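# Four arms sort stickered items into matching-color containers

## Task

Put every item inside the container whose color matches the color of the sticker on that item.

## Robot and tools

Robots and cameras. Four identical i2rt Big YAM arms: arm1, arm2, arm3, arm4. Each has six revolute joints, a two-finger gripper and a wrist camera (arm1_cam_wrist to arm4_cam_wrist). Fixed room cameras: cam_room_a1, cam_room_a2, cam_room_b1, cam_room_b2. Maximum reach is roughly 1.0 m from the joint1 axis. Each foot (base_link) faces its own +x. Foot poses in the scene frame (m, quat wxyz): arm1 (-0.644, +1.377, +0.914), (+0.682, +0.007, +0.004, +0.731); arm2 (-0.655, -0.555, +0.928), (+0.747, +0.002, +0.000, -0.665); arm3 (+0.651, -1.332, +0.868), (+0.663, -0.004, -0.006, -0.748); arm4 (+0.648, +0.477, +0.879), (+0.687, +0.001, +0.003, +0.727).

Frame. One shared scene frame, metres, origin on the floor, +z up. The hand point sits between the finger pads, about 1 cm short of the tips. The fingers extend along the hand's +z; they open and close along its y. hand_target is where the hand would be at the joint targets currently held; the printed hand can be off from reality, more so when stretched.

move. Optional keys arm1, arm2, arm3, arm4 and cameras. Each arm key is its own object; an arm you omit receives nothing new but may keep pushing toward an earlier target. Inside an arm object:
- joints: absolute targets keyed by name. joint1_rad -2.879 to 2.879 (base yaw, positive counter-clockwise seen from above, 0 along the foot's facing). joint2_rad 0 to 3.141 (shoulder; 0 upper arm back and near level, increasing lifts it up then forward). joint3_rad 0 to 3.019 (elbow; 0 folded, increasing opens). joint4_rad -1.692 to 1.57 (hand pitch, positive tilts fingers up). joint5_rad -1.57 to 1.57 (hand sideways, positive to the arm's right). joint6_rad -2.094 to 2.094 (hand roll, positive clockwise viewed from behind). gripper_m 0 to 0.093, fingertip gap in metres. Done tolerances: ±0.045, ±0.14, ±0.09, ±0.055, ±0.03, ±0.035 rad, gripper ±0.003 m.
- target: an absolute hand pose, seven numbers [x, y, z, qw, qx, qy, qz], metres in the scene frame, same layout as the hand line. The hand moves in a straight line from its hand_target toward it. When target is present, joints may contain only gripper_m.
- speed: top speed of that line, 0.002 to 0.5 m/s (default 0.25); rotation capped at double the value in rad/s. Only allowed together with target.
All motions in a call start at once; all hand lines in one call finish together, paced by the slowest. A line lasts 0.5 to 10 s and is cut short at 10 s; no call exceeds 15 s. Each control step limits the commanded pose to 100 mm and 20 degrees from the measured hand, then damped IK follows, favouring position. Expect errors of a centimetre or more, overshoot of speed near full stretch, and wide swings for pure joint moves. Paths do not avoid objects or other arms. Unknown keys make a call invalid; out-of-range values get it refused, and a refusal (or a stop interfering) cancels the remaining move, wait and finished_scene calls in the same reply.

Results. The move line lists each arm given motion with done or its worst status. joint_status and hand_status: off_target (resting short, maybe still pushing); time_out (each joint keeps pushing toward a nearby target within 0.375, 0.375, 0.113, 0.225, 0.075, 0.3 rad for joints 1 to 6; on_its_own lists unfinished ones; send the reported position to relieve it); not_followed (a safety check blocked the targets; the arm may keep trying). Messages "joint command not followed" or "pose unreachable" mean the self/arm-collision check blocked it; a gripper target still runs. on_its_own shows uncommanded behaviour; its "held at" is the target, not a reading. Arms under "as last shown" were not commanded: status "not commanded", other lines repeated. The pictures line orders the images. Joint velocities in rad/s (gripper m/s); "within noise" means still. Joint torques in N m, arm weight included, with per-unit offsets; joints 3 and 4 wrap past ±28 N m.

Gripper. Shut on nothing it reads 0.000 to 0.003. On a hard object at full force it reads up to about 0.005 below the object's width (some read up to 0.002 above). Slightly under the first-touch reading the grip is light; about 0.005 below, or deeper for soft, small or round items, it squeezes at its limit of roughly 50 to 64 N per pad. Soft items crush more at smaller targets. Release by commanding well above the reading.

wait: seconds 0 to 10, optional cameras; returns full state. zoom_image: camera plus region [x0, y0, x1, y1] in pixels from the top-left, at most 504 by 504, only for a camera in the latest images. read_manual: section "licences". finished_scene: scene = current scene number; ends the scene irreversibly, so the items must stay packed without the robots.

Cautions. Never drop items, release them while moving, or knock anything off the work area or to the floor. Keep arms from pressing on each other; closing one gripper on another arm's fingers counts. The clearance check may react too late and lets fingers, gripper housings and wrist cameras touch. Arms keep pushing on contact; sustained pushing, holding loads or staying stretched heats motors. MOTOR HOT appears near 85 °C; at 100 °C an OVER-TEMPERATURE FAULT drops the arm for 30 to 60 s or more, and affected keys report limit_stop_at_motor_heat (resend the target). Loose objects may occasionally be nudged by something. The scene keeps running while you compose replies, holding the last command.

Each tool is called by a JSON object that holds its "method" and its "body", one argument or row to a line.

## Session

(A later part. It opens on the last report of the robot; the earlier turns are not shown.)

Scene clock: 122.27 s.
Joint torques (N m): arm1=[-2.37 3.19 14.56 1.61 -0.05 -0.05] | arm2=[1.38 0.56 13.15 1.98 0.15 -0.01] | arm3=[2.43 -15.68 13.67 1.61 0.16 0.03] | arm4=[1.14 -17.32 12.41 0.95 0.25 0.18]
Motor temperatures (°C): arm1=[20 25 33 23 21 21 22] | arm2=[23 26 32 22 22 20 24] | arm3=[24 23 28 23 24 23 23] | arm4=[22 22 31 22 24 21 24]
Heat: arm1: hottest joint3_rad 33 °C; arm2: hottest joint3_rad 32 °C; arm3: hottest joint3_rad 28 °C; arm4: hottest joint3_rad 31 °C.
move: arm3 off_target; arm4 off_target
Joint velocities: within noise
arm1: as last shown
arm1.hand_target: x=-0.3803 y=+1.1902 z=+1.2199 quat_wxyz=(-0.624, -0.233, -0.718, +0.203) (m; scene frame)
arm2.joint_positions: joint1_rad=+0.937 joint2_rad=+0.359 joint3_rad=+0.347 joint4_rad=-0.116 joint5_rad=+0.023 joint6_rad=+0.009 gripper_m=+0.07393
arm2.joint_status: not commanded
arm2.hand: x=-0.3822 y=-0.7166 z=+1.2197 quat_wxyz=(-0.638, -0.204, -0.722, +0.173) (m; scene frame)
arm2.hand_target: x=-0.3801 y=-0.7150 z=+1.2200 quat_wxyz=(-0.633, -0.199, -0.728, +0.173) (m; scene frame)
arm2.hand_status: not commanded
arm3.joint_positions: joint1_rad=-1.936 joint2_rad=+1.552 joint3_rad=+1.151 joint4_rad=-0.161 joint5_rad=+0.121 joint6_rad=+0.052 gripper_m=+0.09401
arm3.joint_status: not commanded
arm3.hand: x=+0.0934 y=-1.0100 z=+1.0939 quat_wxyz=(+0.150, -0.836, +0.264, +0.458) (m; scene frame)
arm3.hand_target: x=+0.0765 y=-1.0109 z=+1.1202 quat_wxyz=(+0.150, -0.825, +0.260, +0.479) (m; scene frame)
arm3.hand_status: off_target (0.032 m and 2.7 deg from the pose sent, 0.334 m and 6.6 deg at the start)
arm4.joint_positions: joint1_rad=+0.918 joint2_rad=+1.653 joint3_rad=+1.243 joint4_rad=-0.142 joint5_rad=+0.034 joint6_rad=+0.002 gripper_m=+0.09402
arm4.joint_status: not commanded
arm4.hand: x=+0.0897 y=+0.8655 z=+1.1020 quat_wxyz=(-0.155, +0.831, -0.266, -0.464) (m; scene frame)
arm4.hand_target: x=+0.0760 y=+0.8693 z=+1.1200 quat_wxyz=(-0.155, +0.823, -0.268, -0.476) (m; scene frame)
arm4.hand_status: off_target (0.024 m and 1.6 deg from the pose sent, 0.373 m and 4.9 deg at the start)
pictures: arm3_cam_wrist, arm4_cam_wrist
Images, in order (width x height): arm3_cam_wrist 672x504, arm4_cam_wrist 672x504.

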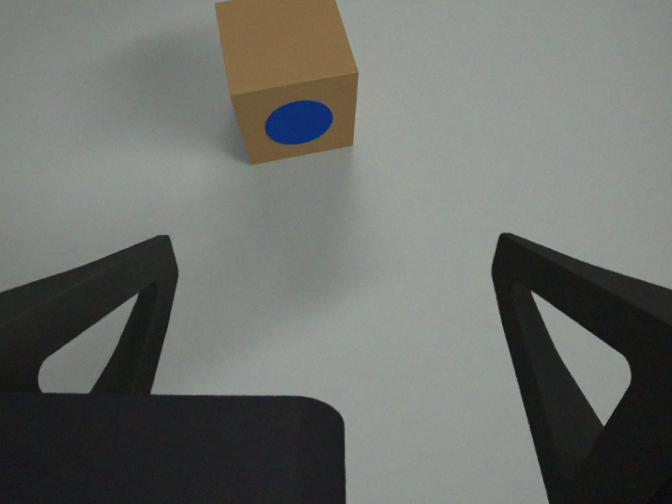

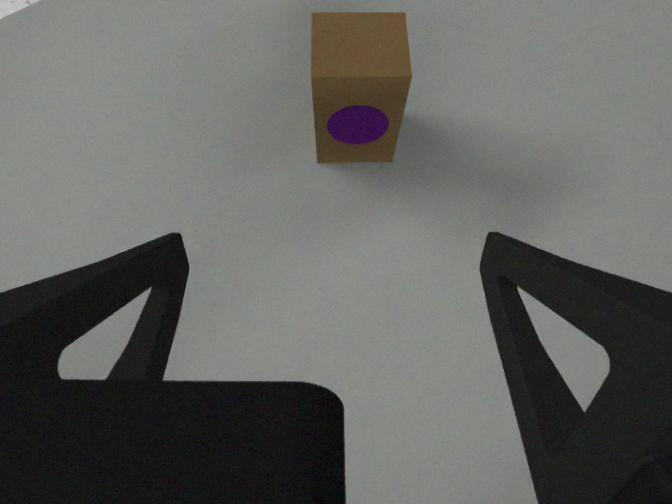

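{"method": "move", "body": {
  "arm3": {"target":[0.06,-1.0,1.085,0.108,-0.845,0.187,0.488],"speed":0.15},
  "arm4": {"target":[0.065,0.895,1.08,0.155,-0.824,0.268,0.476],"speed":0.15},
  "cameras": ["arm3_cam_wrist","arm4_cam_wrist"]
}}

Scene clock: 131.90 s.
Joint torques (N m): arm1=[-2.37 3.55 14.56 1.47 -0.05 -0.04] | arm2=[1.38 0.62 13.14 2 0.16 -0.02] | arm3=[0.56 -16.09 13.35 2.39 -0.12 -0.14] | arm4=[0.38 -17.61 12.31 2.02 -0.04 0.06]
Motor temperatures (°C): arm1=[20 25 33 23 21 21 22] | arm2=[23 26 33 22 22 20 23] | arm3=[24 24 30 23 24 23 23] | arm4=[22 22 32 22 24 21 24]
Heat: arm1: hottest joint3_rad 33 °C; arm2: hottest joint3_rad 33 °C; arm3: hottest joint3_rad 30 °C; arm4: hottest joint3_rad 32 °C.
move: arm3 off_target; arm4 off_target
Joint velocities: within noise
arm1, arm2: as last shown
arm3.joint_positions: joint1_rad=-1.964 joint2_rad=+1.624 joint3_rad=+1.151 joint4_rad=-0.104 joint5_rad=-0.069 joint6_rad=-0.047 gripper_m=+0.09401
arm3.joint_status: not commanded
arm3.hand: x=+0.0743 y=-1.0163 z=+1.0598 quat_wxyz=(+0.097, -0.859, +0.191, +0.464) (m; scene frame)
arm3.hand_target: x=+0.0618 y=-1.0010 z=+1.0855 quat_wxyz=(+0.108, -0.845, +0.187, +0.488) (m; scene frame)
arm3.hand_status: off_target (0.033 m and 3.4 deg from the pose sent, 0.036 m and 10.7 deg at the start)
arm4.joint_positions: joint1_rad=+0.904 joint2_rad=+1.739 joint3_rad=+1.253 joint4_rad=-0.092 joint5_rad=+0.018 joint6_rad=+0.002 gripper_m=+0.09402
arm4.joint_status: not commanded
arm4.hand: x=+0.0806 y=+0.8799 z=+1.0602 quat_wxyz=(-0.148, +0.836, -0.270, -0.453) (m; scene frame)
arm4.hand_target: x=+0.0666 y=+0.8938 z=+1.0804 quat_wxyz=(-0.155, +0.823, -0.268, -0.476) (m; scene frame)
arm4.hand_status: off_target (0.029 m and 3.0 deg from the pose sent, 0.044 m and 1.6 deg at the start)
pictures: arm3_cam_wrist, arm4_cam_wrist
Images, in order (width x height): arm3_cam_wrist 672x504, arm4_cam_wrist 672x504.

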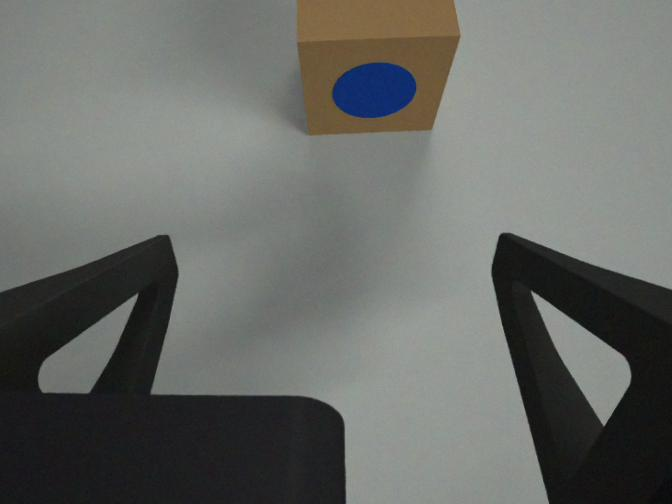

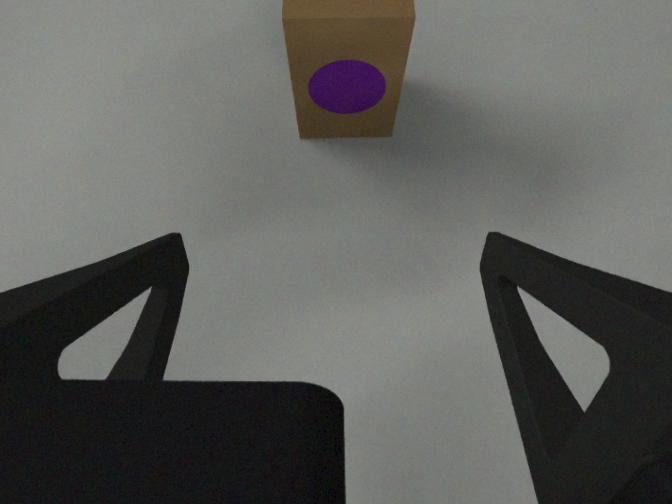

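{"method": "move", "body": {
  "arm3": {"target":[-0.032,-0.944,1.042,0.108,-0.845,0.187,0.488],"speed":0.1},
  "arm4": {"target":[-0.009,0.956,1.04,0.155,-0.824,0.268,0.476],"speed":0.1},
  "cameras": ["arm3_cam_wrist","arm4_cam_wrist"]
}}

Scene clock: 140.60 s.
Joint torques (N m): arm1=[-1.96 3.78 14.74 1.51 -0.08 -0.03] | arm2=[1.44 0.56 13.16 2.02 0.16 -0.02] | arm3=[0.62 -20.78 13.65 1.68 -0.11 -0.12] | arm4=[-0.09 -21.77 12.63 1.01 -0.04 -0.01]
Motor temperatures (°C): arm1=[20 25 33 23 21 21 22] | arm2=[23 25 33 22 22 20 23] | arm3=[24 24 31 23 24 23 23] | arm4=[22 23 34 22 24 21 24]
Heat: arm1: hottest joint3_rad 33 °C; arm2: hottest joint3_rad 33 °C; arm3: hottest joint3_rad 31 °C; arm4: hottest joint3_rad 34 °C.
move: arm3 off_target; arm4 off_target
Joint velocities: within noise
arm1, arm2: as last shown
arm3.joint_positions: joint1_rad=-1.965 joint2_rad=+1.922 joint3_rad=+1.457 joint4_rad=-0.093 joint5_rad=-0.073 joint6_rad=-0.051 gripper_m=+0.09401
arm3.joint_status: not commanded
arm3.hand: x=-0.0214 y=-0.9632 z=+1.0227 quat_wxyz=(+0.099, -0.856, +0.187, +0.472) (m; scene frame)
arm3.hand_target: x=-0.0303 y=-0.9449 z=+1.0421 quat_wxyz=(+0.108, -0.846, +0.187, +0.488) (m; scene frame)
arm3.hand_status: off_target (0.029 m and 2.4 deg from the pose sent, 0.130 m and 3.4 deg at the start)
arm4.joint_positions: joint1_rad=+0.895 joint2_rad=+2.004 joint3_rad=+1.553 joint4_rad=-0.089 joint5_rad=+0.008 joint6_rad=+0.002 gripper_m=+0.09402
arm4.joint_status: not commanded
arm4.hand: x=+0.0007 y=+0.9422 z=+1.0332 quat_wxyz=(-0.151, +0.827, -0.269, -0.470) (m; scene frame)
arm4.hand_target: x=-0.0079 y=+0.9554 z=+1.0401 quat_wxyz=(-0.155, +0.823, -0.268, -0.476) (m; scene frame)
arm4.hand_status: off_target (0.018 m and 0.9 deg from the pose sent, 0.119 m and 3.1 deg at the start)
pictures: arm3_cam_wrist, arm4_cam_wrist
Images, in order (width x height): arm3_cam_wrist 672x504, arm4_cam_wrist 672x504.

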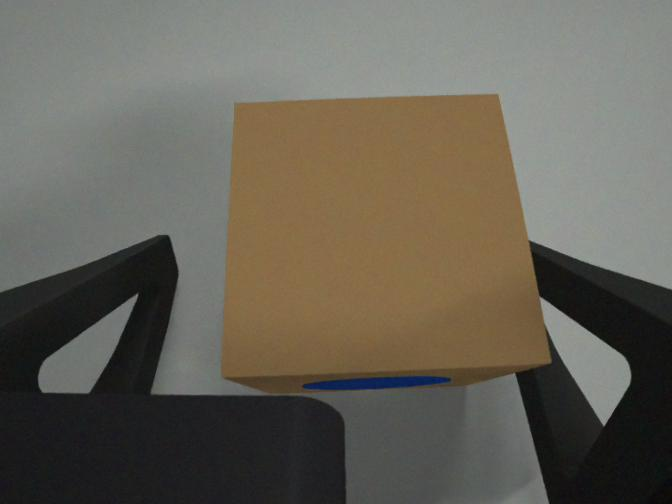

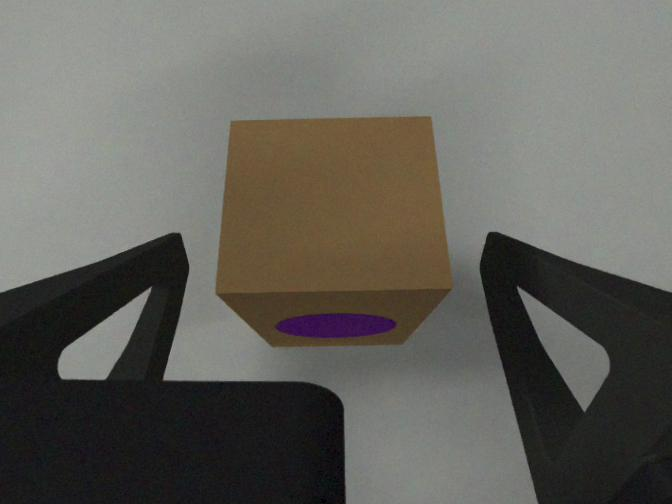

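{"method": "move", "body": {
  "arm3": {"target":[-0.028,-0.928,1.04,0.108,-0.845,0.187,0.488],"speed":0.1},
  "arm4": {"joints":{"gripper_m":0.034}},
  "cameras": ["arm3_cam_wrist","arm4_cam_wrist"]
}}

Scene clock: 144.47 s.
Joint torques (N m): arm1=[-2.73 3.96 14.68 1.57 -0.09 0] | arm2=[1.55 0.62 13.15 2 0.16 -0.02] | arm3=[0.91 -20.31 13.65 1.51 -0.13 -0.14] | arm4=[0.5 -21.77 12.37 1.06 -0.03 0.01]
Motor temperatures (°C): arm1=[20 25 33 23 21 21 22] | arm2=[23 25 33 22 22 20 23] | arm3=[24 24 30 23 24 23 23] | arm4=[22 23 34 22 24 21 24]
Heat: arm1: hottest joint3_rad 33 °C; arm2: hottest joint3_rad 33 °C; arm3: hottest joint3_rad 30 °C; arm4: hottest joint3_rad 34 °C.
move: arm3 off_target; arm4 off_target
Joint velocities: within noise
arm1, arm2: as last shown
arm3.joint_positions: joint1_rad=-1.995 joint2_rad=+1.930 joint3_rad=+1.475 joint4_rad=-0.093 joint5_rad=-0.095 joint6_rad=-0.062 gripper_m=+0.09401
arm3.joint_status: not commanded
arm3.hand: x=-0.0166 y=-0.9434 z=+1.0270 quat_wxyz=(+0.101, -0.852, +0.189, +0.477) (m; scene frame)
arm3.hand_target: x=-0.0267 y=-0.9288 z=+1.0403 quat_wxyz=(+0.108, -0.845, +0.187, +0.488) (m; scene frame)
arm3.hand_status: off_target (0.023 m and 1.7 deg from the pose sent, 0.040 m and 2.4 deg at the start)
arm4.joint_positions: joint1_rad=+0.895 joint2_rad=+2.004 joint3_rad=+1.553 joint4_rad=-0.089 joint5_rad=+0.008 joint6_rad=+0.002 gripper_m=+0.04464
arm4.joint_status: gripper_m off_target (ended at +0.04466, target +0.03400)
arm4.hand: x=+0.0006 y=+0.9422 z=+1.0335 quat_wxyz=(-0.151, +0.827, -0.269, -0.470) (m; scene frame)
arm4.hand_target: x=-0.0080 y=+0.9553 z=+1.0401 quat_wxyz=(-0.155, +0.823, -0.268, -0.476) (m; scene frame)
arm4.hand_status: not commanded
pictures: arm3_cam_wrist, arm4_cam_wrist
Images, in order (width x height): arm3_cam_wrist 672x504, arm4_cam_wrist 672x504.

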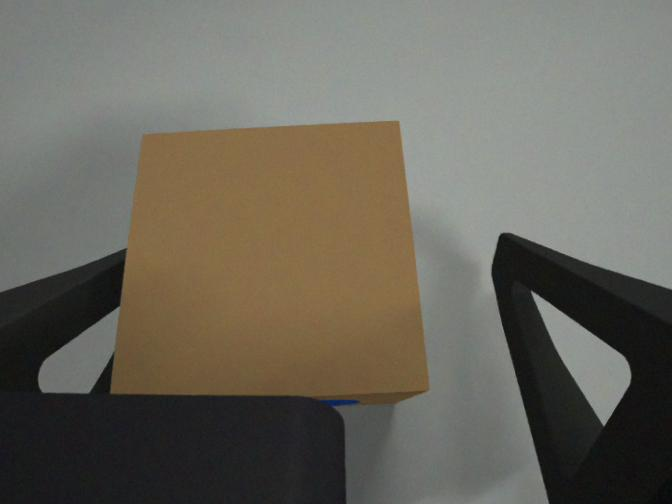

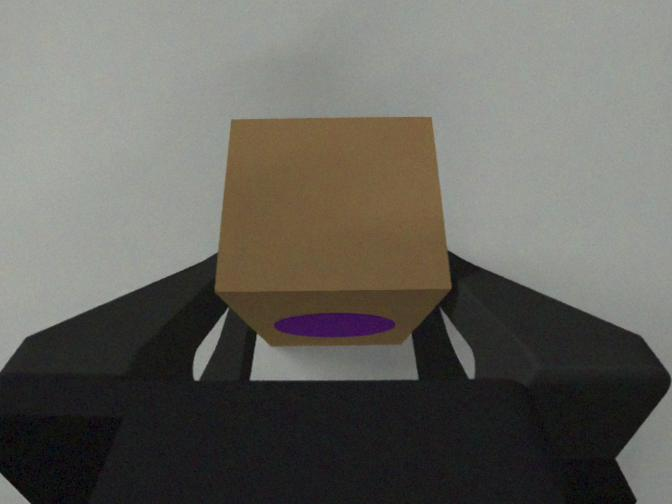

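{"method": "move", "body": {
  "arm3": {"joints":{"gripper_m":0.042}},
  "arm4": {"target":[0.07,0.89,1.16,0.155,-0.824,0.268,0.476],"speed":0.2},
  "cameras": ["arm3_cam_wrist","arm4_cam_wrist"]
}}

Scene clock: 148.83 s.
Joint torques (N m): arm1=[-2.55 3.43 14.39 1.44 -0.03 -0.05] | arm2=[1.61 0.62 13.18 2 0.16 -0.03] | arm3=[0.91 -20.25 13.67 1.51 -0.06 -0.11] | arm4=[1.03 -18.9 9.59 0.98 0.22 0.05]
Motor temperatures (°C): arm1=[20 25 34 23 21 21 22] | arm2=[23 25 33 22 22 20 23] | arm3=[24 24 31 23 24 23 23] | arm4=[22 24 34 22 24 21 25]
Heat: arm1: hottest joint3_rad 34 °C; arm2: hottest joint3_rad 33 °C; arm3: hottest joint3_rad 31 °C; arm4: hottest joint3_rad 34 °C.
move: arm3 off_target; arm4 done
Joint velocities: within noise
arm1, arm2: as last shown
arm3.joint_positions: joint1_rad=-1.995 joint2_rad=+1.930 joint3_rad=+1.475 joint4_rad=-0.093 joint5_rad=-0.096 joint6_rad=-0.063 gripper_m=+0.05329
arm3.joint_status: gripper_m off_target (ended at +0.05331, target +0.04200)
arm3.hand: x=-0.0168 y=-0.9436 z=+1.0270 quat_wxyz=(+0.100, -0.853, +0.188, +0.477) (m; scene frame)
arm3.hand_target: x=-0.0267 y=-0.9288 z=+1.0403 quat_wxyz=(+0.108, -0.845, +0.187, +0.488) (m; scene frame)
arm3.hand_status: not commanded
arm4.joint_positions: joint1_rad=+0.895 joint2_rad=+1.670 joint3_rad=+1.413 joint4_rad=-0.258 joint5_rad=+0.013 joint6_rad=+0.002 gripper_m=+0.04463
arm4.joint_status: not commanded
arm4.hand: x=+0.0722 y=+0.8931 z=+1.1627 quat_wxyz=(-0.157, +0.821, -0.268, -0.480) (m; scene frame)
arm4.hand_target: x=+0.0700 y=+0.8900 z=+1.1601 quat_wxyz=(-0.155, +0.823, -0.268, -0.476) (m; scene frame)
arm4.hand_status: done (0.005 m and 0.6 deg from the pose sent, 0.153 m and 0.9 deg at the start)
pictures: arm3_cam_wrist, arm4_cam_wrist
Images, in order (width x height): arm3_cam_wrist 672x504, arm4_cam_wrist 672x504.

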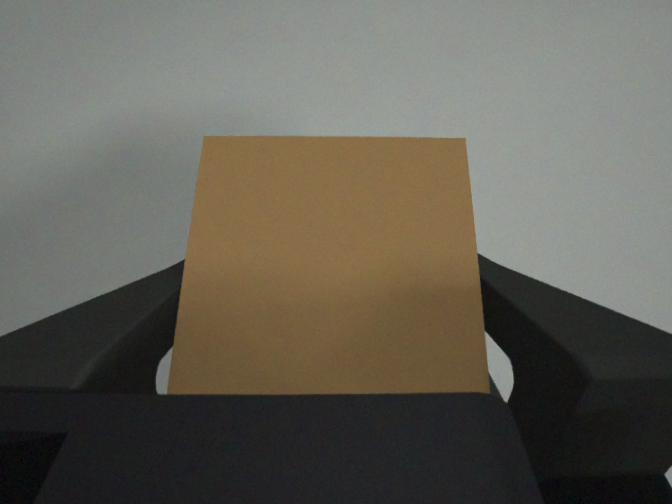

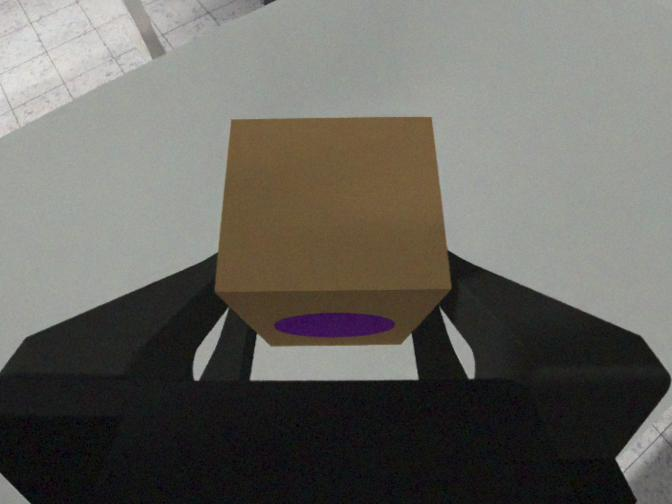

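{"method": "move", "body": {
  "arm3": {"target":[0.06,-0.99,1.16,0.108,-0.845,0.187,0.488],"speed":0.2},
  "arm4": {"target":[0.38,0.67,1.22,0.155,-0.824,0.268,0.476],"speed":0.3},
  "cameras": ["arm3_cam_wrist"]
}}

{"method": "move", "body": {
  "arm3": {"target":[0.38,-1.13,1.22,0.130,-0.836,0.226,0.482],"speed":0.3},
  "arm4": {"joints":{"joint2_rad":0.8,"joint3_rad":1.5,"joint4_rad":-1.5,"joint5_rad":0,"joint6_rad":0}},
  "cameras": []
}}

{"method": "move", "body": {
  "arm3": {"joints":{"joint2_rad":0.8,"joint3_rad":1.5,"joint4_rad":-1.5,"joint5_rad":0,"joint6_rad":0}},
  "arm4": {"joints":{"joint1_rad":-1.11}},
  "cameras": []
}}

{"method": "move", "body": {
  "arm3": {"joints":{"joint1_rad":0.98}},
  "arm4": {"target":[1.08,0.72,0.98,0.258,-0.084,0.962,0.0225],"speed":0.3},
  "cameras": ["arm4_cam_wrist"]
}}

{"method": "move", "body": {
  "arm3": {"target":[1.12,-1.74,0.98,0.253,0.209,0.943,-0.056],"speed":0.3},
  "cameras": ["arm3_cam_wrist","cam_room_a1","cam_room_a2"]
}}

Scene clock: 172.93 s.
Joint torques (N m): arm1=[-2.43 3.37 14.57 1.51 -0.03 -0.01] | arm2=[1.55 0.5 13.14 1.99 0.15 -0.03] | arm3=[1.96 -18.43 9.55 1.52 0.06 -0.04] | arm4=[1.32 0.15 9.8 1.01 0.23 0.11]
Motor temperatures (°C): arm1=[20 24 34 23 21 21 22] | arm2=[23 25 34 22 22 20 23] | arm3=[24 26 33 23 24 23 24] | arm4=[22 23 34 22 24 21 26]
Heat: arm1: hottest joint3_rad 34 °C; arm2: hottest joint3_rad 34 °C; arm3: hottest joint3_rad 33 °C; arm4: hottest joint3_rad 34 °C.
move: arm3 done; arm4 done
Joint velocities: within noise
arm1, arm2: as last shown
arm3.joint_positions: joint1_rad=-1.995 joint2_rad=+1.594 joint3_rad=+1.355 joint4_rad=-0.280 joint5_rad=-0.087 joint6_rad=-0.064 gripper_m=+0.05328
arm3.joint_status: not commanded
arm3.hand: x=+0.0592 y=-0.9861 z=+1.1575 quat_wxyz=(+0.109, -0.845, +0.188, +0.488) (m; scene frame)
arm3.hand_target: x=+0.0599 y=-0.9900 z=+1.1599 quat_wxyz=(+0.108, -0.846, +0.187, +0.488) (m; scene frame)
arm3.hand_status: done (0.005 m and 0.1 deg from the pose sent, 0.161 m and 1.8 deg at the start)
arm4.joint_positions: joint1_rad=+0.903 joint2_rad=+0.571 joint3_rad=+0.758 joint4_rad=-0.696 joint5_rad=+0.022 joint6_rad=+0.002 gripper_m=+0.04463
arm4.joint_status: not commanded
arm4.hand: x=+0.3817 y=+0.6714 z=+1.2230 quat_wxyz=(-0.159, +0.820, -0.267, -0.481) (m; scene frame)
arm4.hand_target: x=+0.3801 y=+0.6700 z=+1.2200 quat_wxyz=(-0.155, +0.823, -0.268, -0.476) (m; scene frame)
arm4.hand_status: done (0.004 m and 0.9 deg from the pose sent, 0.384 m and 0.6 deg at the start)
pictures: arm3_cam_wrist
Images, in order (width x height): arm3_cam_wrist 672x504.

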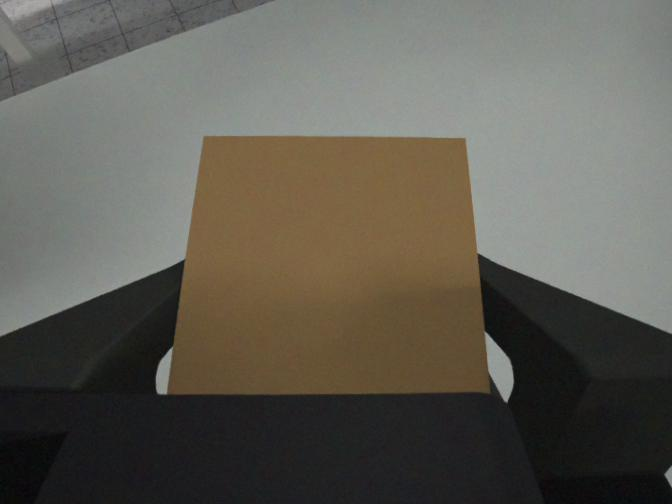

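Scene clock: 174.93 s.
Joint torques (N m): arm1=[-3.19 3.55 14.57 1.52 -0.04 -0.06] | arm2=[1.55 0.56 13.12 1.99 0.15 -0.02] | arm3=[0.44 -1.03 9.68 1.55 -0.15 -0.12] | arm4=[0.79 -0.21 9.98 0.68 -0.02 0.03]
Motor temperatures (°C): arm1=[20 24 34 23 21 21 22] | arm2=[23 25 34 22 22 20 23] | arm3=[24 26 32 23 24 23 24] | arm4=[22 23 34 22 24 21 26]
Heat: arm1: hottest joint3_rad 34 °C; arm2: hottest joint3_rad 34 °C; arm3: hottest joint3_rad 32 °C; arm4: hottest joint3_rad 34 °C.
move: arm3 done; arm4 done
Joint velocities: within noise
arm1, arm2: as last shown
arm3.joint_positions: joint1_rad=-2.140 joint2_rad=+0.598 joint3_rad=+0.808 joint4_rad=-0.722 joint5_rad=-0.143 joint6_rad=-0.088 gripper_m=+0.05328
arm3.joint_status: not commanded
arm3.hand: x=+0.3780 y=-1.1329 z=+1.2247 quat_wxyz=(+0.129, -0.834, +0.224, +0.488) (m; scene frame)
arm3.hand_target: x=+0.3801 y=-1.1300 z=+1.2200 quat_wxyz=(+0.130, -0.836, +0.226, +0.482) (m; scene frame)
arm3.hand_status: done (0.006 m and 0.8 deg from the pose sent, 0.357 m and 5.2 deg at the start)
arm4.joint_positions: joint1_rad=+0.903 joint2_rad=+0.793 joint3_rad=+1.468 joint4_rad=-1.489 joint5_rad=+0.004 joint6_rad=+0.002 gripper_m=+0.04463
arm4.joint_status: all done
arm4.hand: x=+0.4287 y=+0.6356 z=+1.3877 quat_wxyz=(-0.110, +0.885, -0.282, -0.354) (m; scene frame)
arm4.hand_target: x=+0.4281 y=+0.6329 z=+1.3988 quat_wxyz=(-0.110, +0.884, -0.276, -0.361) (m; scene frame)
arm4.hand_status: not commanded
pictures: none
No camera images: "cameras" was empty.

Scene clock: 176.93 s.
Joint torques (N m): arm1=[-2.49 3.9 14.78 1.51 -0.02 -0.03] | arm2=[1.55 0.56 13.14 1.96 0.15 -0.02] | arm3=[0.38 -1.49 11.32 1.11 0.11 0.01] | arm4=[0.85 -1.44 9.89 0.62 0.02 0.03]
Motor temperatures (°C): arm1=[20 24 35 23 21 21 22] | arm2=[23 25 34 22 22 20 23] | arm3=[24 26 33 23 24 23 24] | arm4=[22 23 34 22 24 21 26]
Heat: arm1: hottest joint3_rad 35 °C; arm2: hottest joint3_rad 34 °C; arm3: hottest joint3_rad 33 °C; arm4: hottest joint3_rad 34 °C.
move: arm3 done; arm4 done
Joint velocities: within noise
arm1.joint_positions: joint1_rad=-2.245 joint2_rad=+0.359 joint3_rad=+0.371 joint4_rad=-0.146 joint5_rad=+0.013 joint6_rad=+0.014 gripper_m=+0.06496
arm1.joint_status: not commanded
arm1.hand: x=-0.3801 y=+1.1941 z=+1.2085 quat_wxyz=(-0.623, -0.233, -0.721, +0.197) (m; scene frame)
arm1.hand_target: x=-0.3803 y=+1.1902 z=+1.2199 quat_wxyz=(-0.624, -0.233, -0.718, +0.203) (m; scene frame)
arm1.hand_status: not commanded
arm2: as last shown
arm3.joint_positions: joint1_rad=-2.140 joint2_rad=+0.798 joint3_rad=+1.464 joint4_rad=-1.495 joint5_rad=-0.003 joint6_rad=-0.008 gripper_m=+0.05327
arm3.joint_status: all done
arm3.hand: x=+0.4401 y=-1.1511 z=+1.3687 quat_wxyz=(+0.117, -0.879, +0.314, +0.339) (m; scene frame)
arm3.hand_target: x=+0.4443 y=-1.1496 z=+1.3839 quat_wxyz=(+0.123, -0.871, +0.321, +0.350) (m; scene frame)
arm3.hand_status: not commanded
arm4.joint_positions: joint1_rad=-1.106 joint2_rad=+0.798 joint3_rad=+1.468 joint4_rad=-1.489 joint5_rad=+0.001 joint6_rad=+0.002 gripper_m=+0.04463
arm4.joint_status: all done
arm4.hand: x=+0.8878 y=+0.6146 z=+1.3841 quat_wxyz=(-0.352, +0.239, -0.900, -0.093) (m; scene frame)
arm4.hand_target: x=+0.8854 y=+0.6124 z=+1.3967 quat_wxyz=(-0.361, +0.237, -0.897, -0.095) (m; scene frame)
arm4.hand_status: not commanded
pictures: none
No camera images: "cameras" was empty.

Scene clock: 179.33 s.
Joint torques (N m): arm1=[-2.9 3.66 14.46 1.46 -0.06 -0.08] | arm2=[1.49 0.67 13.19 1.96 0.16 -0.02] | arm3=[2.08 -2.14 11.25 1.18 0.11 0.02] | arm4=[1.67 -14.1 9.25 1.37 0.37 0.16]
Motor temperatures (°C): arm1=[20 24 35 23 21 21 22] | arm2=[23 25 34 22 22 20 23] | arm3=[24 25 33 23 24 23 24] | arm4=[22 23 34 22 24 21 26]
Heat: arm1: hottest joint3_rad 35 °C; arm2: hottest joint3_rad 34 °C; arm3: hottest joint3_rad 33 °C; arm4: hottest joint3_rad 34 °C.
move: arm3 done; arm4 off_target
Joint velocities: within noise
arm1: as last shown
arm2.joint_positions: joint1_rad=+0.937 joint2_rad=+0.359 joint3_rad=+0.347 joint4_rad=-0.116 joint5_rad=+0.023 joint6_rad=+0.009 gripper_m=+0.07393
arm2.joint_status: not commanded
arm2.hand: x=-0.3822 y=-0.7166 z=+1.2197 quat_wxyz=(-0.638, -0.204, -0.722, +0.173) (m; scene frame)
arm2.hand_target: x=-0.3801 y=-0.7150 z=+1.2200 quat_wxyz=(-0.633, -0.199, -0.728, +0.173) (m; scene frame)
arm2.hand_status: not commanded
arm3.joint_positions: joint1_rad=+0.970 joint2_rad=+0.808 joint3_rad=+1.464 joint4_rad=-1.495 joint5_rad=-0.002 joint6_rad=-0.006 gripper_m=+0.05328
arm3.joint_status: all done
arm3.hand: x=+0.8576 y=-1.5073 z=+1.3717 quat_wxyz=(-0.338, -0.325, -0.873, +0.132) (m; scene frame)
arm3.hand_target: x=+0.8547 y=-1.5013 z=+1.3892 quat_wxyz=(-0.355, -0.320, -0.867, +0.137) (m; scene frame)
arm3.hand_status: not commanded
arm4.joint_positions: joint1_rad=-1.054 joint2_rad=+1.479 joint3_rad=+0.906 joint4_rad=-0.554 joint5_rad=+0.195 joint6_rad=+0.344 gripper_m=+0.04463
arm4.joint_status: not commanded
arm4.hand: x=+1.0695 y=+0.7095 z=+0.9639 quat_wxyz=(-0.236, +0.090, -0.968, -0.010) (m; scene frame)
arm4.hand_target: x=+1.0794 y=+0.7197 z=+0.9803 quat_wxyz=(-0.258, +0.084, -0.962, -0.023) (m; scene frame)
arm4.hand_status: off_target (0.022 m and 3.1 deg from the pose sent, 0.460 m and 23.4 deg at the start)
pictures: arm4_cam_wrist
Images, in order (width x height): arm4_cam_wrist 672x504.

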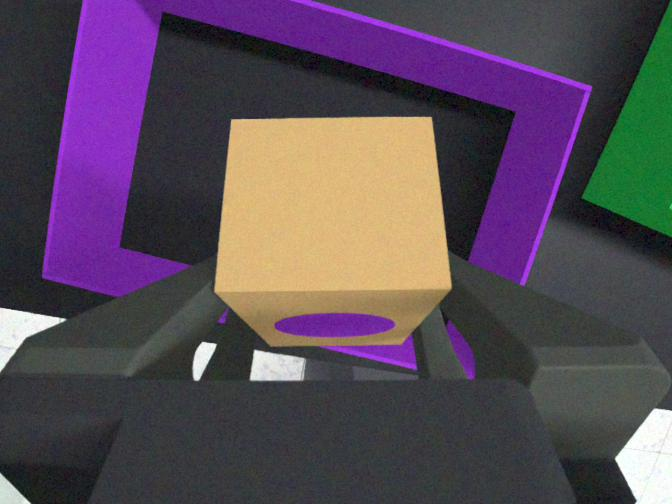

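Scene clock: 181.87 s.
Joint torques (N m): arm1=[-2.26 3.49 14.48 1.43 -0.06 -0.04] | arm2=[1.44 0.56 13.12 1.96 0.16 -0.02] | arm3=[0.09 -19.02 12.85 1.39 -0.21 -0.14] | arm4=[1.14 -13.8 9.25 1.31 0.36 0.15]
Motor temperatures (°C): arm1=[20 24 35 23 21 21 22] | arm2=[23 25 34 22 22 20 23] | arm3=[24 25 33 23 24 23 24] | arm4=[22 23 34 22 24 21 26]
Heat: arm1: hottest joint3_rad 35 °C; arm2: hottest joint3_rad 34 °C; arm3: hottest joint3_rad 33 °C; arm4: hottest joint3_rad 34 °C.
move: arm3 off_target
Joint velocities: within noise
arm1, arm2, arm4: as last shown
arm3.joint_positions: joint1_rad=+0.942 joint2_rad=+1.773 joint3_rad=+1.260 joint4_rad=-0.640 joint5_rad=-0.166 joint6_rad=-0.275 gripper_m=+0.05328
arm3.joint_status: not commanded
arm3.hand: x=+1.1065 y=-1.7160 z=+0.9512 quat_wxyz=(-0.222, -0.211, -0.951, +0.037) (m; scene frame)
arm3.hand_target: x=+1.1183 y=-1.7388 z=+0.9809 quat_wxyz=(-0.253, -0.209, -0.943, +0.057) (m; scene frame)
arm3.hand_status: off_target (0.040 m and 4.3 deg from the pose sent, 0.526 m and 20.3 deg at the start)
arm4.hand_target: x=+1.0794 y=+0.7198 z=+0.9803 quat_wxyz=(-0.258, +0.084, -0.962, -0.023) (m; scene frame)
pictures: arm3_cam_wrist, cam_room_a1, cam_room_a2
Images, in order (width x height): arm3_cam_wrist 672x504, cam_room_a1 672x504, cam_room_a2 672x504.

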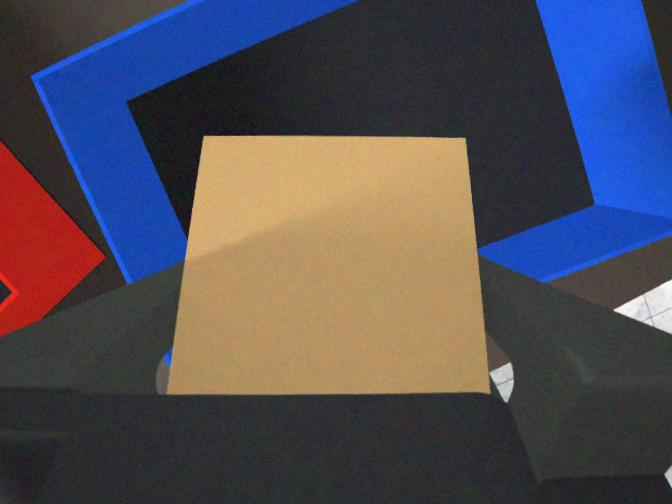

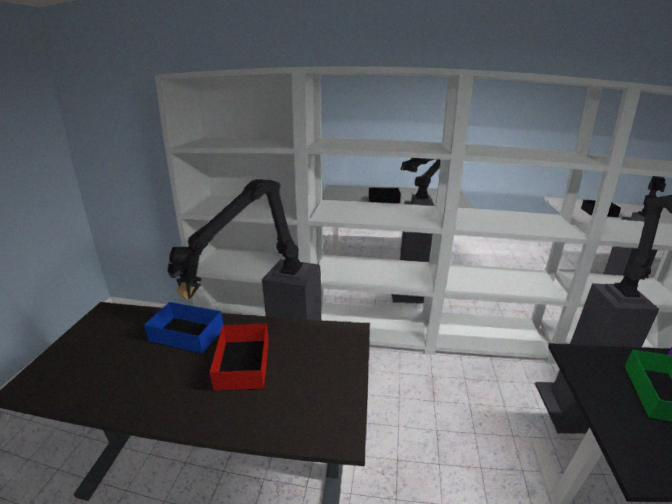

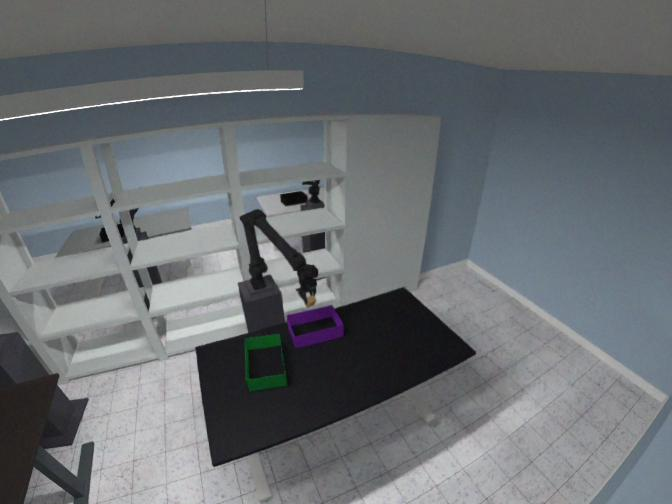

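{"method": "move", "body": {
  "arm3": {"target":[1.149,-1.772,0.845,0.253,0.209,0.943,-0.056],"speed":0.2},
  "arm4": {"target":[1.107,0.746,0.835,0.258,-0.084,0.962,0.0225],"speed":0.2},
  "cameras": ["arm3_cam_wrist","arm4_cam_wrist","cam_room_a1","cam_room_a2"]
}}

{"method": "zoom_image", "body": {
  "camera": "cam_room_a1",
  "region": [130, 250, 280, 400]
}}

{"method": "zoom_image", "body": {
  "camera": "cam_room_a2",
  "region": [250, 240, 400, 390]
}}

Scene clock: 193.90 s.
Joint torques (N m): arm1=[-3.43 3.78 14.54 1.44 -0.02 -0.04] | arm2=[1.55 0.62 13.16 1.99 0.16 -0.03] | arm3=[0.03 -20.66 11.04 1.52 -0.22 -0.12] | arm4=[0.85 -16.32 6.87 1.35 0.37 0.15]
Motor temperatures (°C): arm1=[20 24 35 23 21 21 22] | arm2=[23 25 34 22 22 20 23] | arm3=[24 25 32 23 24 23 24] | arm4=[22 23 34 22 24 21 26]
Heat: arm1: hottest joint3_rad 35 °C; arm2: hottest joint3_rad 34 °C; arm3: hottest joint3_rad 32 °C; arm4: hottest joint3_rad 34 °C.
move: arm3 off_target; arm4 off_target
Joint velocities: within noise
arm1, arm2: as last shown
arm3.joint_positions: joint1_rad=+0.939 joint2_rad=+2.050 joint3_rad=+1.298 joint4_rad=-0.388 joint5_rad=-0.168 joint6_rad=-0.278 gripper_m=+0.05328
arm3.joint_status: not commanded
arm3.hand: x=+1.1358 y=-1.7471 z=+0.8268 quat_wxyz=(-0.228, -0.210, -0.950, +0.040) (m; scene frame)
arm3.hand_target: x=+1.1476 y=-1.7711 z=+0.8458 quat_wxyz=(-0.253, -0.209, -0.943, +0.056) (m; scene frame)
arm3.hand_status: off_target (0.034 m and 3.5 deg from the pose sent, 0.127 m and 4.3 deg at the start)
arm4.joint_positions: joint1_rad=-1.038 joint2_rad=+1.833 joint3_rad=+0.892 joint4_rad=-0.173 joint5_rad=+0.202 joint6_rad=+0.358 gripper_m=+0.04463
arm4.joint_status: not commanded
arm4.hand: x=+1.0974 y=+0.7359 z=+0.8288 quat_wxyz=(-0.243, +0.090, -0.966, -0.014) (m; scene frame)
arm4.hand_target: x=+1.1068 y=+0.7459 z=+0.8354 quat_wxyz=(-0.258, +0.084, -0.962, -0.023) (m; scene frame)
arm4.hand_status: off_target (0.015 m and 2.1 deg from the pose sent, 0.139 m and 3.1 deg at the start)
pictures: arm3_cam_wrist, arm4_cam_wrist, cam_room_a1, cam_room_a2
Images, in order (width x height): arm3_cam_wrist 672x504, arm4_cam_wrist 672x504, cam_room_a1 672x504, cam_room_a2 672x504.

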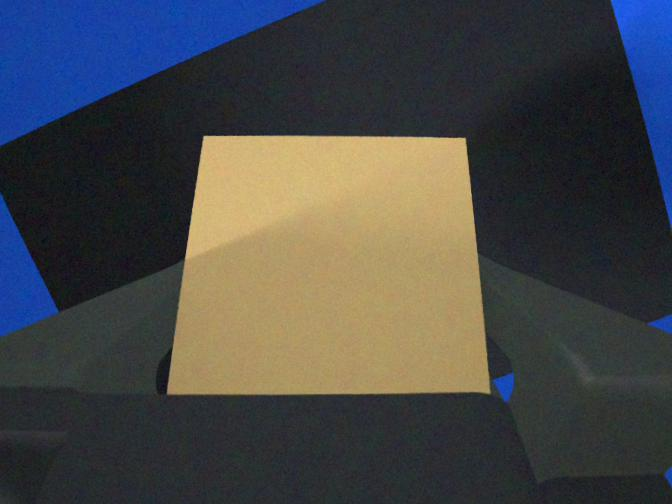

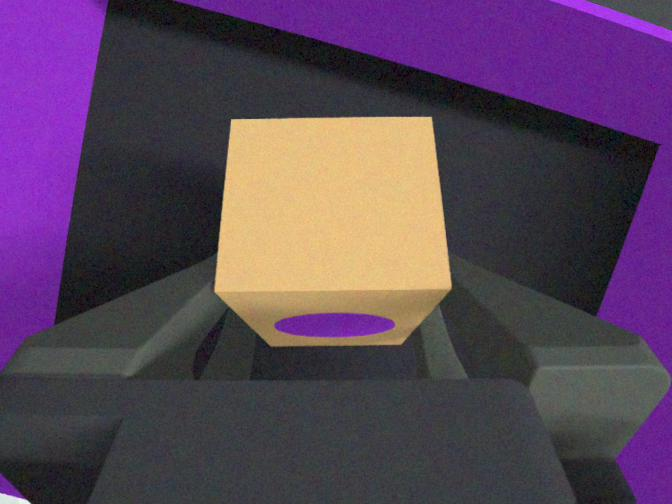

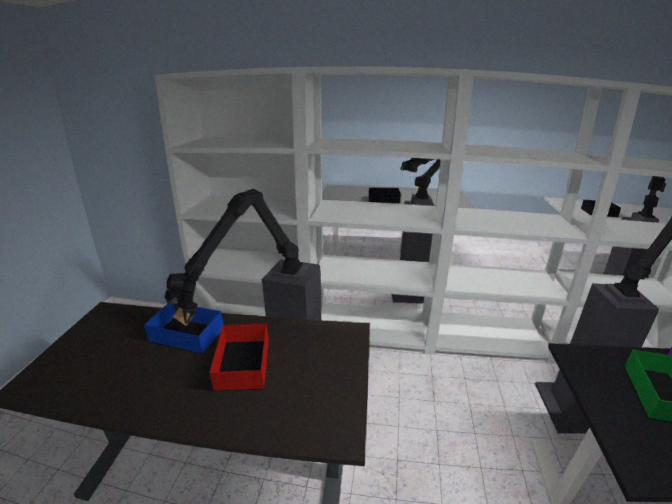

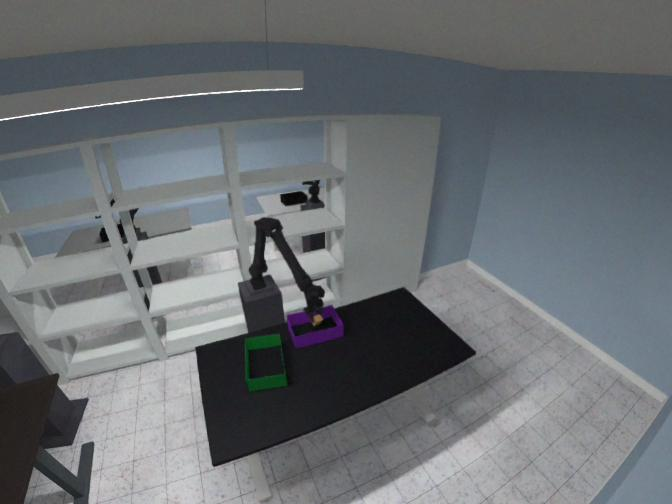

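Scaled by 3.360.

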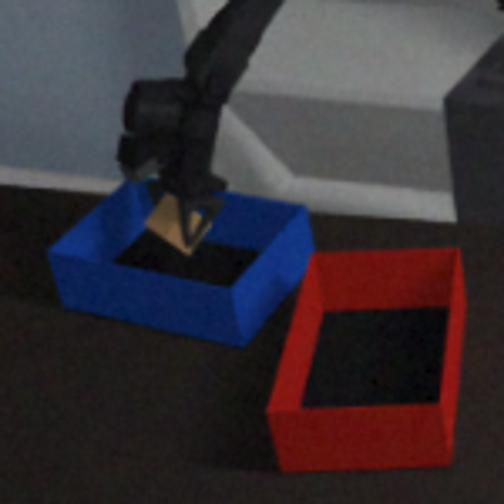

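Scaled by 3.360.

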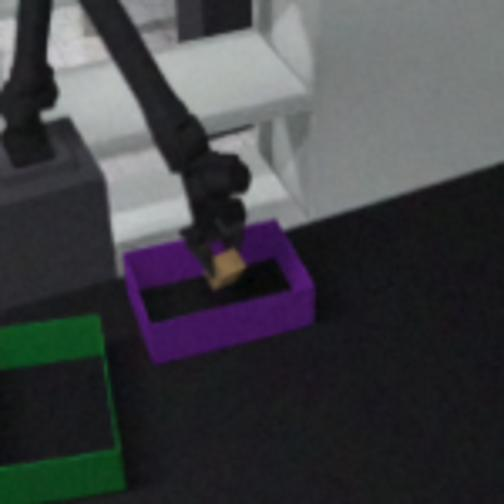

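{"method": "move", "body": {
  "arm3": {"target":[1.153,-1.770,0.795,0.253,0.209,0.943,-0.056],"speed":0.1},
  "arm4": {"target":[1.117,0.744,0.785,0.258,-0.084,0.962,0.0225],"speed":0.1},
  "cameras": []
}}

{"method": "move", "body": {
  "arm3": {"target":[1.153,-1.770,0.775,0.253,0.209,0.943,-0.056],"speed":0.05},
  "arm4": {"target":[1.117,0.744,0.765,0.258,-0.084,0.962,0.0225],"speed":0.05},
  "cameras": []
}}

{"method": "move", "body": {
  "arm3": {"target":[1.153,-1.770,0.760,0.253,0.209,0.943,-0.056],"speed":0.05},
  "arm4": {"target":[1.117,0.744,0.750,0.258,-0.084,0.962,0.0225],"speed":0.05},
  "cameras": ["arm3_cam_wrist","arm4_cam_wrist"]
}}

Scene clock: 202.90 s.
Joint torques (N m): arm1=[-2.49 3.6 14.39 1.42 -0.05 -0.04] | arm2=[1.55 0.56 13.12 2 0.16 -0.01] | arm3=[0.5 -21.25 9.91 1.55 -0.08 -0.06] | arm4=[0.21 -16.38 6.87 1.36 0.13 0.02]
Motor temperatures (°C): arm1=[20 24 35 23 21 21 21] | arm2=[23 25 34 22 22 20 23] | arm3=[24 25 32 23 24 23 24] | arm4=[22 24 34 22 24 21 26]
Heat: arm1: hottest joint3_rad 35 °C; arm2: hottest joint3_rad 34 °C; arm3: hottest joint3_rad 32 °C; arm4: hottest joint3_rad 34 °C.
move: arm3 off_target; arm4 off_target
Joint velocities: within noise
arm1, arm2: as last shown
arm3.joint_positions: joint1_rad=+0.939 joint2_rad=+2.143 joint3_rad=+1.298 joint4_rad=-0.289 joint5_rad=-0.168 joint6_rad=-0.278 gripper_m=+0.05328
arm3.joint_status: not commanded
arm3.hand: x=+1.1382 y=-1.7499 z=+0.7799 quat_wxyz=(-0.231, -0.209, -0.949, +0.042) (m; scene frame)
arm3.hand_target: x=+1.1520 y=-1.7693 z=+0.7959 quat_wxyz=(-0.253, -0.209, -0.943, +0.056) (m; scene frame)
arm3.hand_status: off_target (0.029 m and 3.1 deg from the pose sent, 0.043 m and 3.5 deg at the start)
arm4.joint_positions: joint1_rad=-1.038 joint2_rad=+1.958 joint3_rad=+0.893 joint4_rad=-0.051 joint5_rad=+0.202 joint6_rad=+0.358 gripper_m=+0.04463
arm4.joint_status: not commanded
arm4.hand: x=+1.0985 y=+0.7361 z=+0.7797 quat_wxyz=(-0.242, +0.089, -0.966, -0.013) (m; scene frame)
arm4.hand_target: x=+1.1164 y=+0.7435 z=+0.7856 quat_wxyz=(-0.258, +0.084, -0.962, -0.022) (m; scene frame)
arm4.hand_status: off_target (0.021 m and 2.3 deg from the pose sent, 0.049 m and 2.1 deg at the start)
pictures: none
No camera images: "cameras" was empty.

Scene clock: 203.90 s.
Joint torques (N m): arm1=[-2.78 3.72 14.67 1.46 -0.07 -0.01] | arm2=[1.49 0.62 13.14 1.98 0.16 -0.02] | arm3=[0.62 -20.72 9.91 1.54 -0.07 -0.05] | arm4=[0.03 -15.38 6.56 1.47 0.11 0.04]
Motor temperatures (°C): arm1=[20 24 35 23 21 21 21] | arm2=[23 25 34 22 22 20 23] | arm3=[24 25 32 23 24 23 24] | arm4=[22 24 33 22 24 21 26]
Heat: arm1: hottest joint3_rad 35 °C; arm2: hottest joint3_rad 34 °C; arm3: hottest joint3_rad 32 °C; arm4: hottest joint3_rad 33 °C.
move: arm3 off_target; arm4 off_target
Joint velocities: within noise
arm1, arm2: as last shown
arm3.joint_positions: joint1_rad=+0.939 joint2_rad=+2.173 joint3_rad=+1.298 joint4_rad=-0.251 joint5_rad=-0.168 joint6_rad=-0.278 gripper_m=+0.05328
arm3.joint_status: not commanded
arm3.hand: x=+1.1392 y=-1.7510 z=+0.7652 quat_wxyz=(-0.234, -0.209, -0.949, +0.043) (m; scene frame)
arm3.hand_target: x=+1.1521 y=-1.7694 z=+0.7757 quat_wxyz=(-0.253, -0.209, -0.943, +0.056) (m; scene frame)
arm3.hand_status: off_target (0.025 m and 2.7 deg from the pose sent, 0.025 m and 3.2 deg at the start)
arm4.joint_positions: joint1_rad=-1.038 joint2_rad=+2.001 joint3_rad=+0.897 joint4_rad=-0.003 joint5_rad=+0.202 joint6_rad=+0.358 gripper_m=+0.04463
arm4.joint_status: not commanded
arm4.hand: x=+1.1007 y=+0.7376 z=+0.7644 quat_wxyz=(-0.246, +0.089, -0.965, -0.015) (m; scene frame)
arm4.hand_target: x=+1.1165 y=+0.7436 z=+0.7655 quat_wxyz=(-0.258, +0.084, -0.962, -0.022) (m; scene frame)
arm4.hand_status: off_target (0.017 m and 1.8 deg from the pose sent, 0.025 m and 2.3 deg at the start)
pictures: none
No camera images: "cameras" was empty.

Scene clock: 204.87 s.
Joint torques (N m): arm1=[-2.37 3.66 14.43 1.52 -0.07 -0.03] | arm2=[1.49 0.56 13.14 2 0.16 -0.02] | arm3=[0.5 -19.66 9.65 1.55 -0.08 -0.04] | arm4=[0.09 -13.74 6.34 1.28 0.11 0.01]
Motor temperatures (°C): arm1=[20 24 35 23 21 21 21] | arm2=[23 25 34 22 22 20 23] | arm3=[24 25 32 23 24 23 24] | arm4=[22 24 33 22 24 21 26]
Heat: arm1: hottest joint3_rad 35 °C; arm2: hottest joint3_rad 34 °C; arm3: hottest joint3_rad 32 °C; arm4: hottest joint3_rad 33 °C.
move: arm3 off_target; arm4 off_target
Joint velocities: within noise
arm1, arm2: as last shown
arm3.joint_positions: joint1_rad=+0.939 joint2_rad=+2.191 joint3_rad=+1.302 joint4_rad=-0.223 joint5_rad=-0.168 joint6_rad=-0.278 gripper_m=+0.05328
arm3.joint_status: not commanded
arm3.hand: x=+1.1422 y=-1.7539 z=+0.7586 quat_wxyz=(-0.240, -0.208, -0.947, +0.047) (m; scene frame)
arm3.hand_target: x=+1.1524 y=-1.7696 z=+0.7607 quat_wxyz=(-0.253, -0.209, -0.943, +0.056) (m; scene frame)
arm3.hand_status: off_target (0.019 m and 1.9 deg from the pose sent, 0.024 m and 2.7 deg at the start)
arm4.joint_positions: joint1_rad=-1.038 joint2_rad=+2.015 joint3_rad=+0.904 joint4_rad=+0.034 joint5_rad=+0.202 joint6_rad=+0.358 gripper_m=+0.04463
arm4.joint_status: not commanded
arm4.hand: x=+1.1078 y=+0.7424 z=+0.7634 quat_wxyz=(-0.259, +0.087, -0.962, -0.022) (m; scene frame)
arm4.hand_target: x=+1.1163 y=+0.7437 z=+0.7505 quat_wxyz=(-0.258, +0.084, -0.962, -0.022) (m; scene frame)
arm4.hand_status: off_target (0.016 m and 0.3 deg from the pose sent, 0.023 m and 1.7 deg at the start)
pictures: arm3_cam_wrist, arm4_cam_wrist
Images, in order (width x height): arm3_cam_wrist 672x504, arm4_cam_wrist 672x504.

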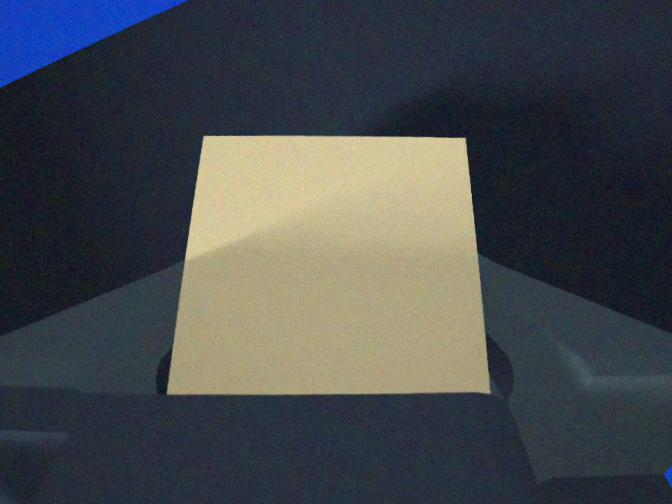

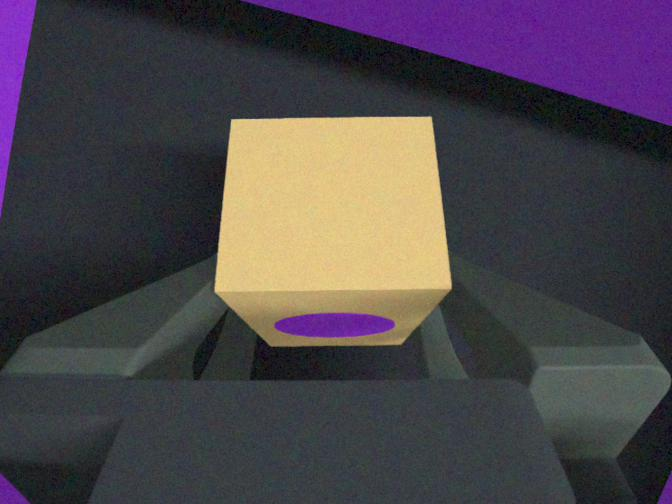

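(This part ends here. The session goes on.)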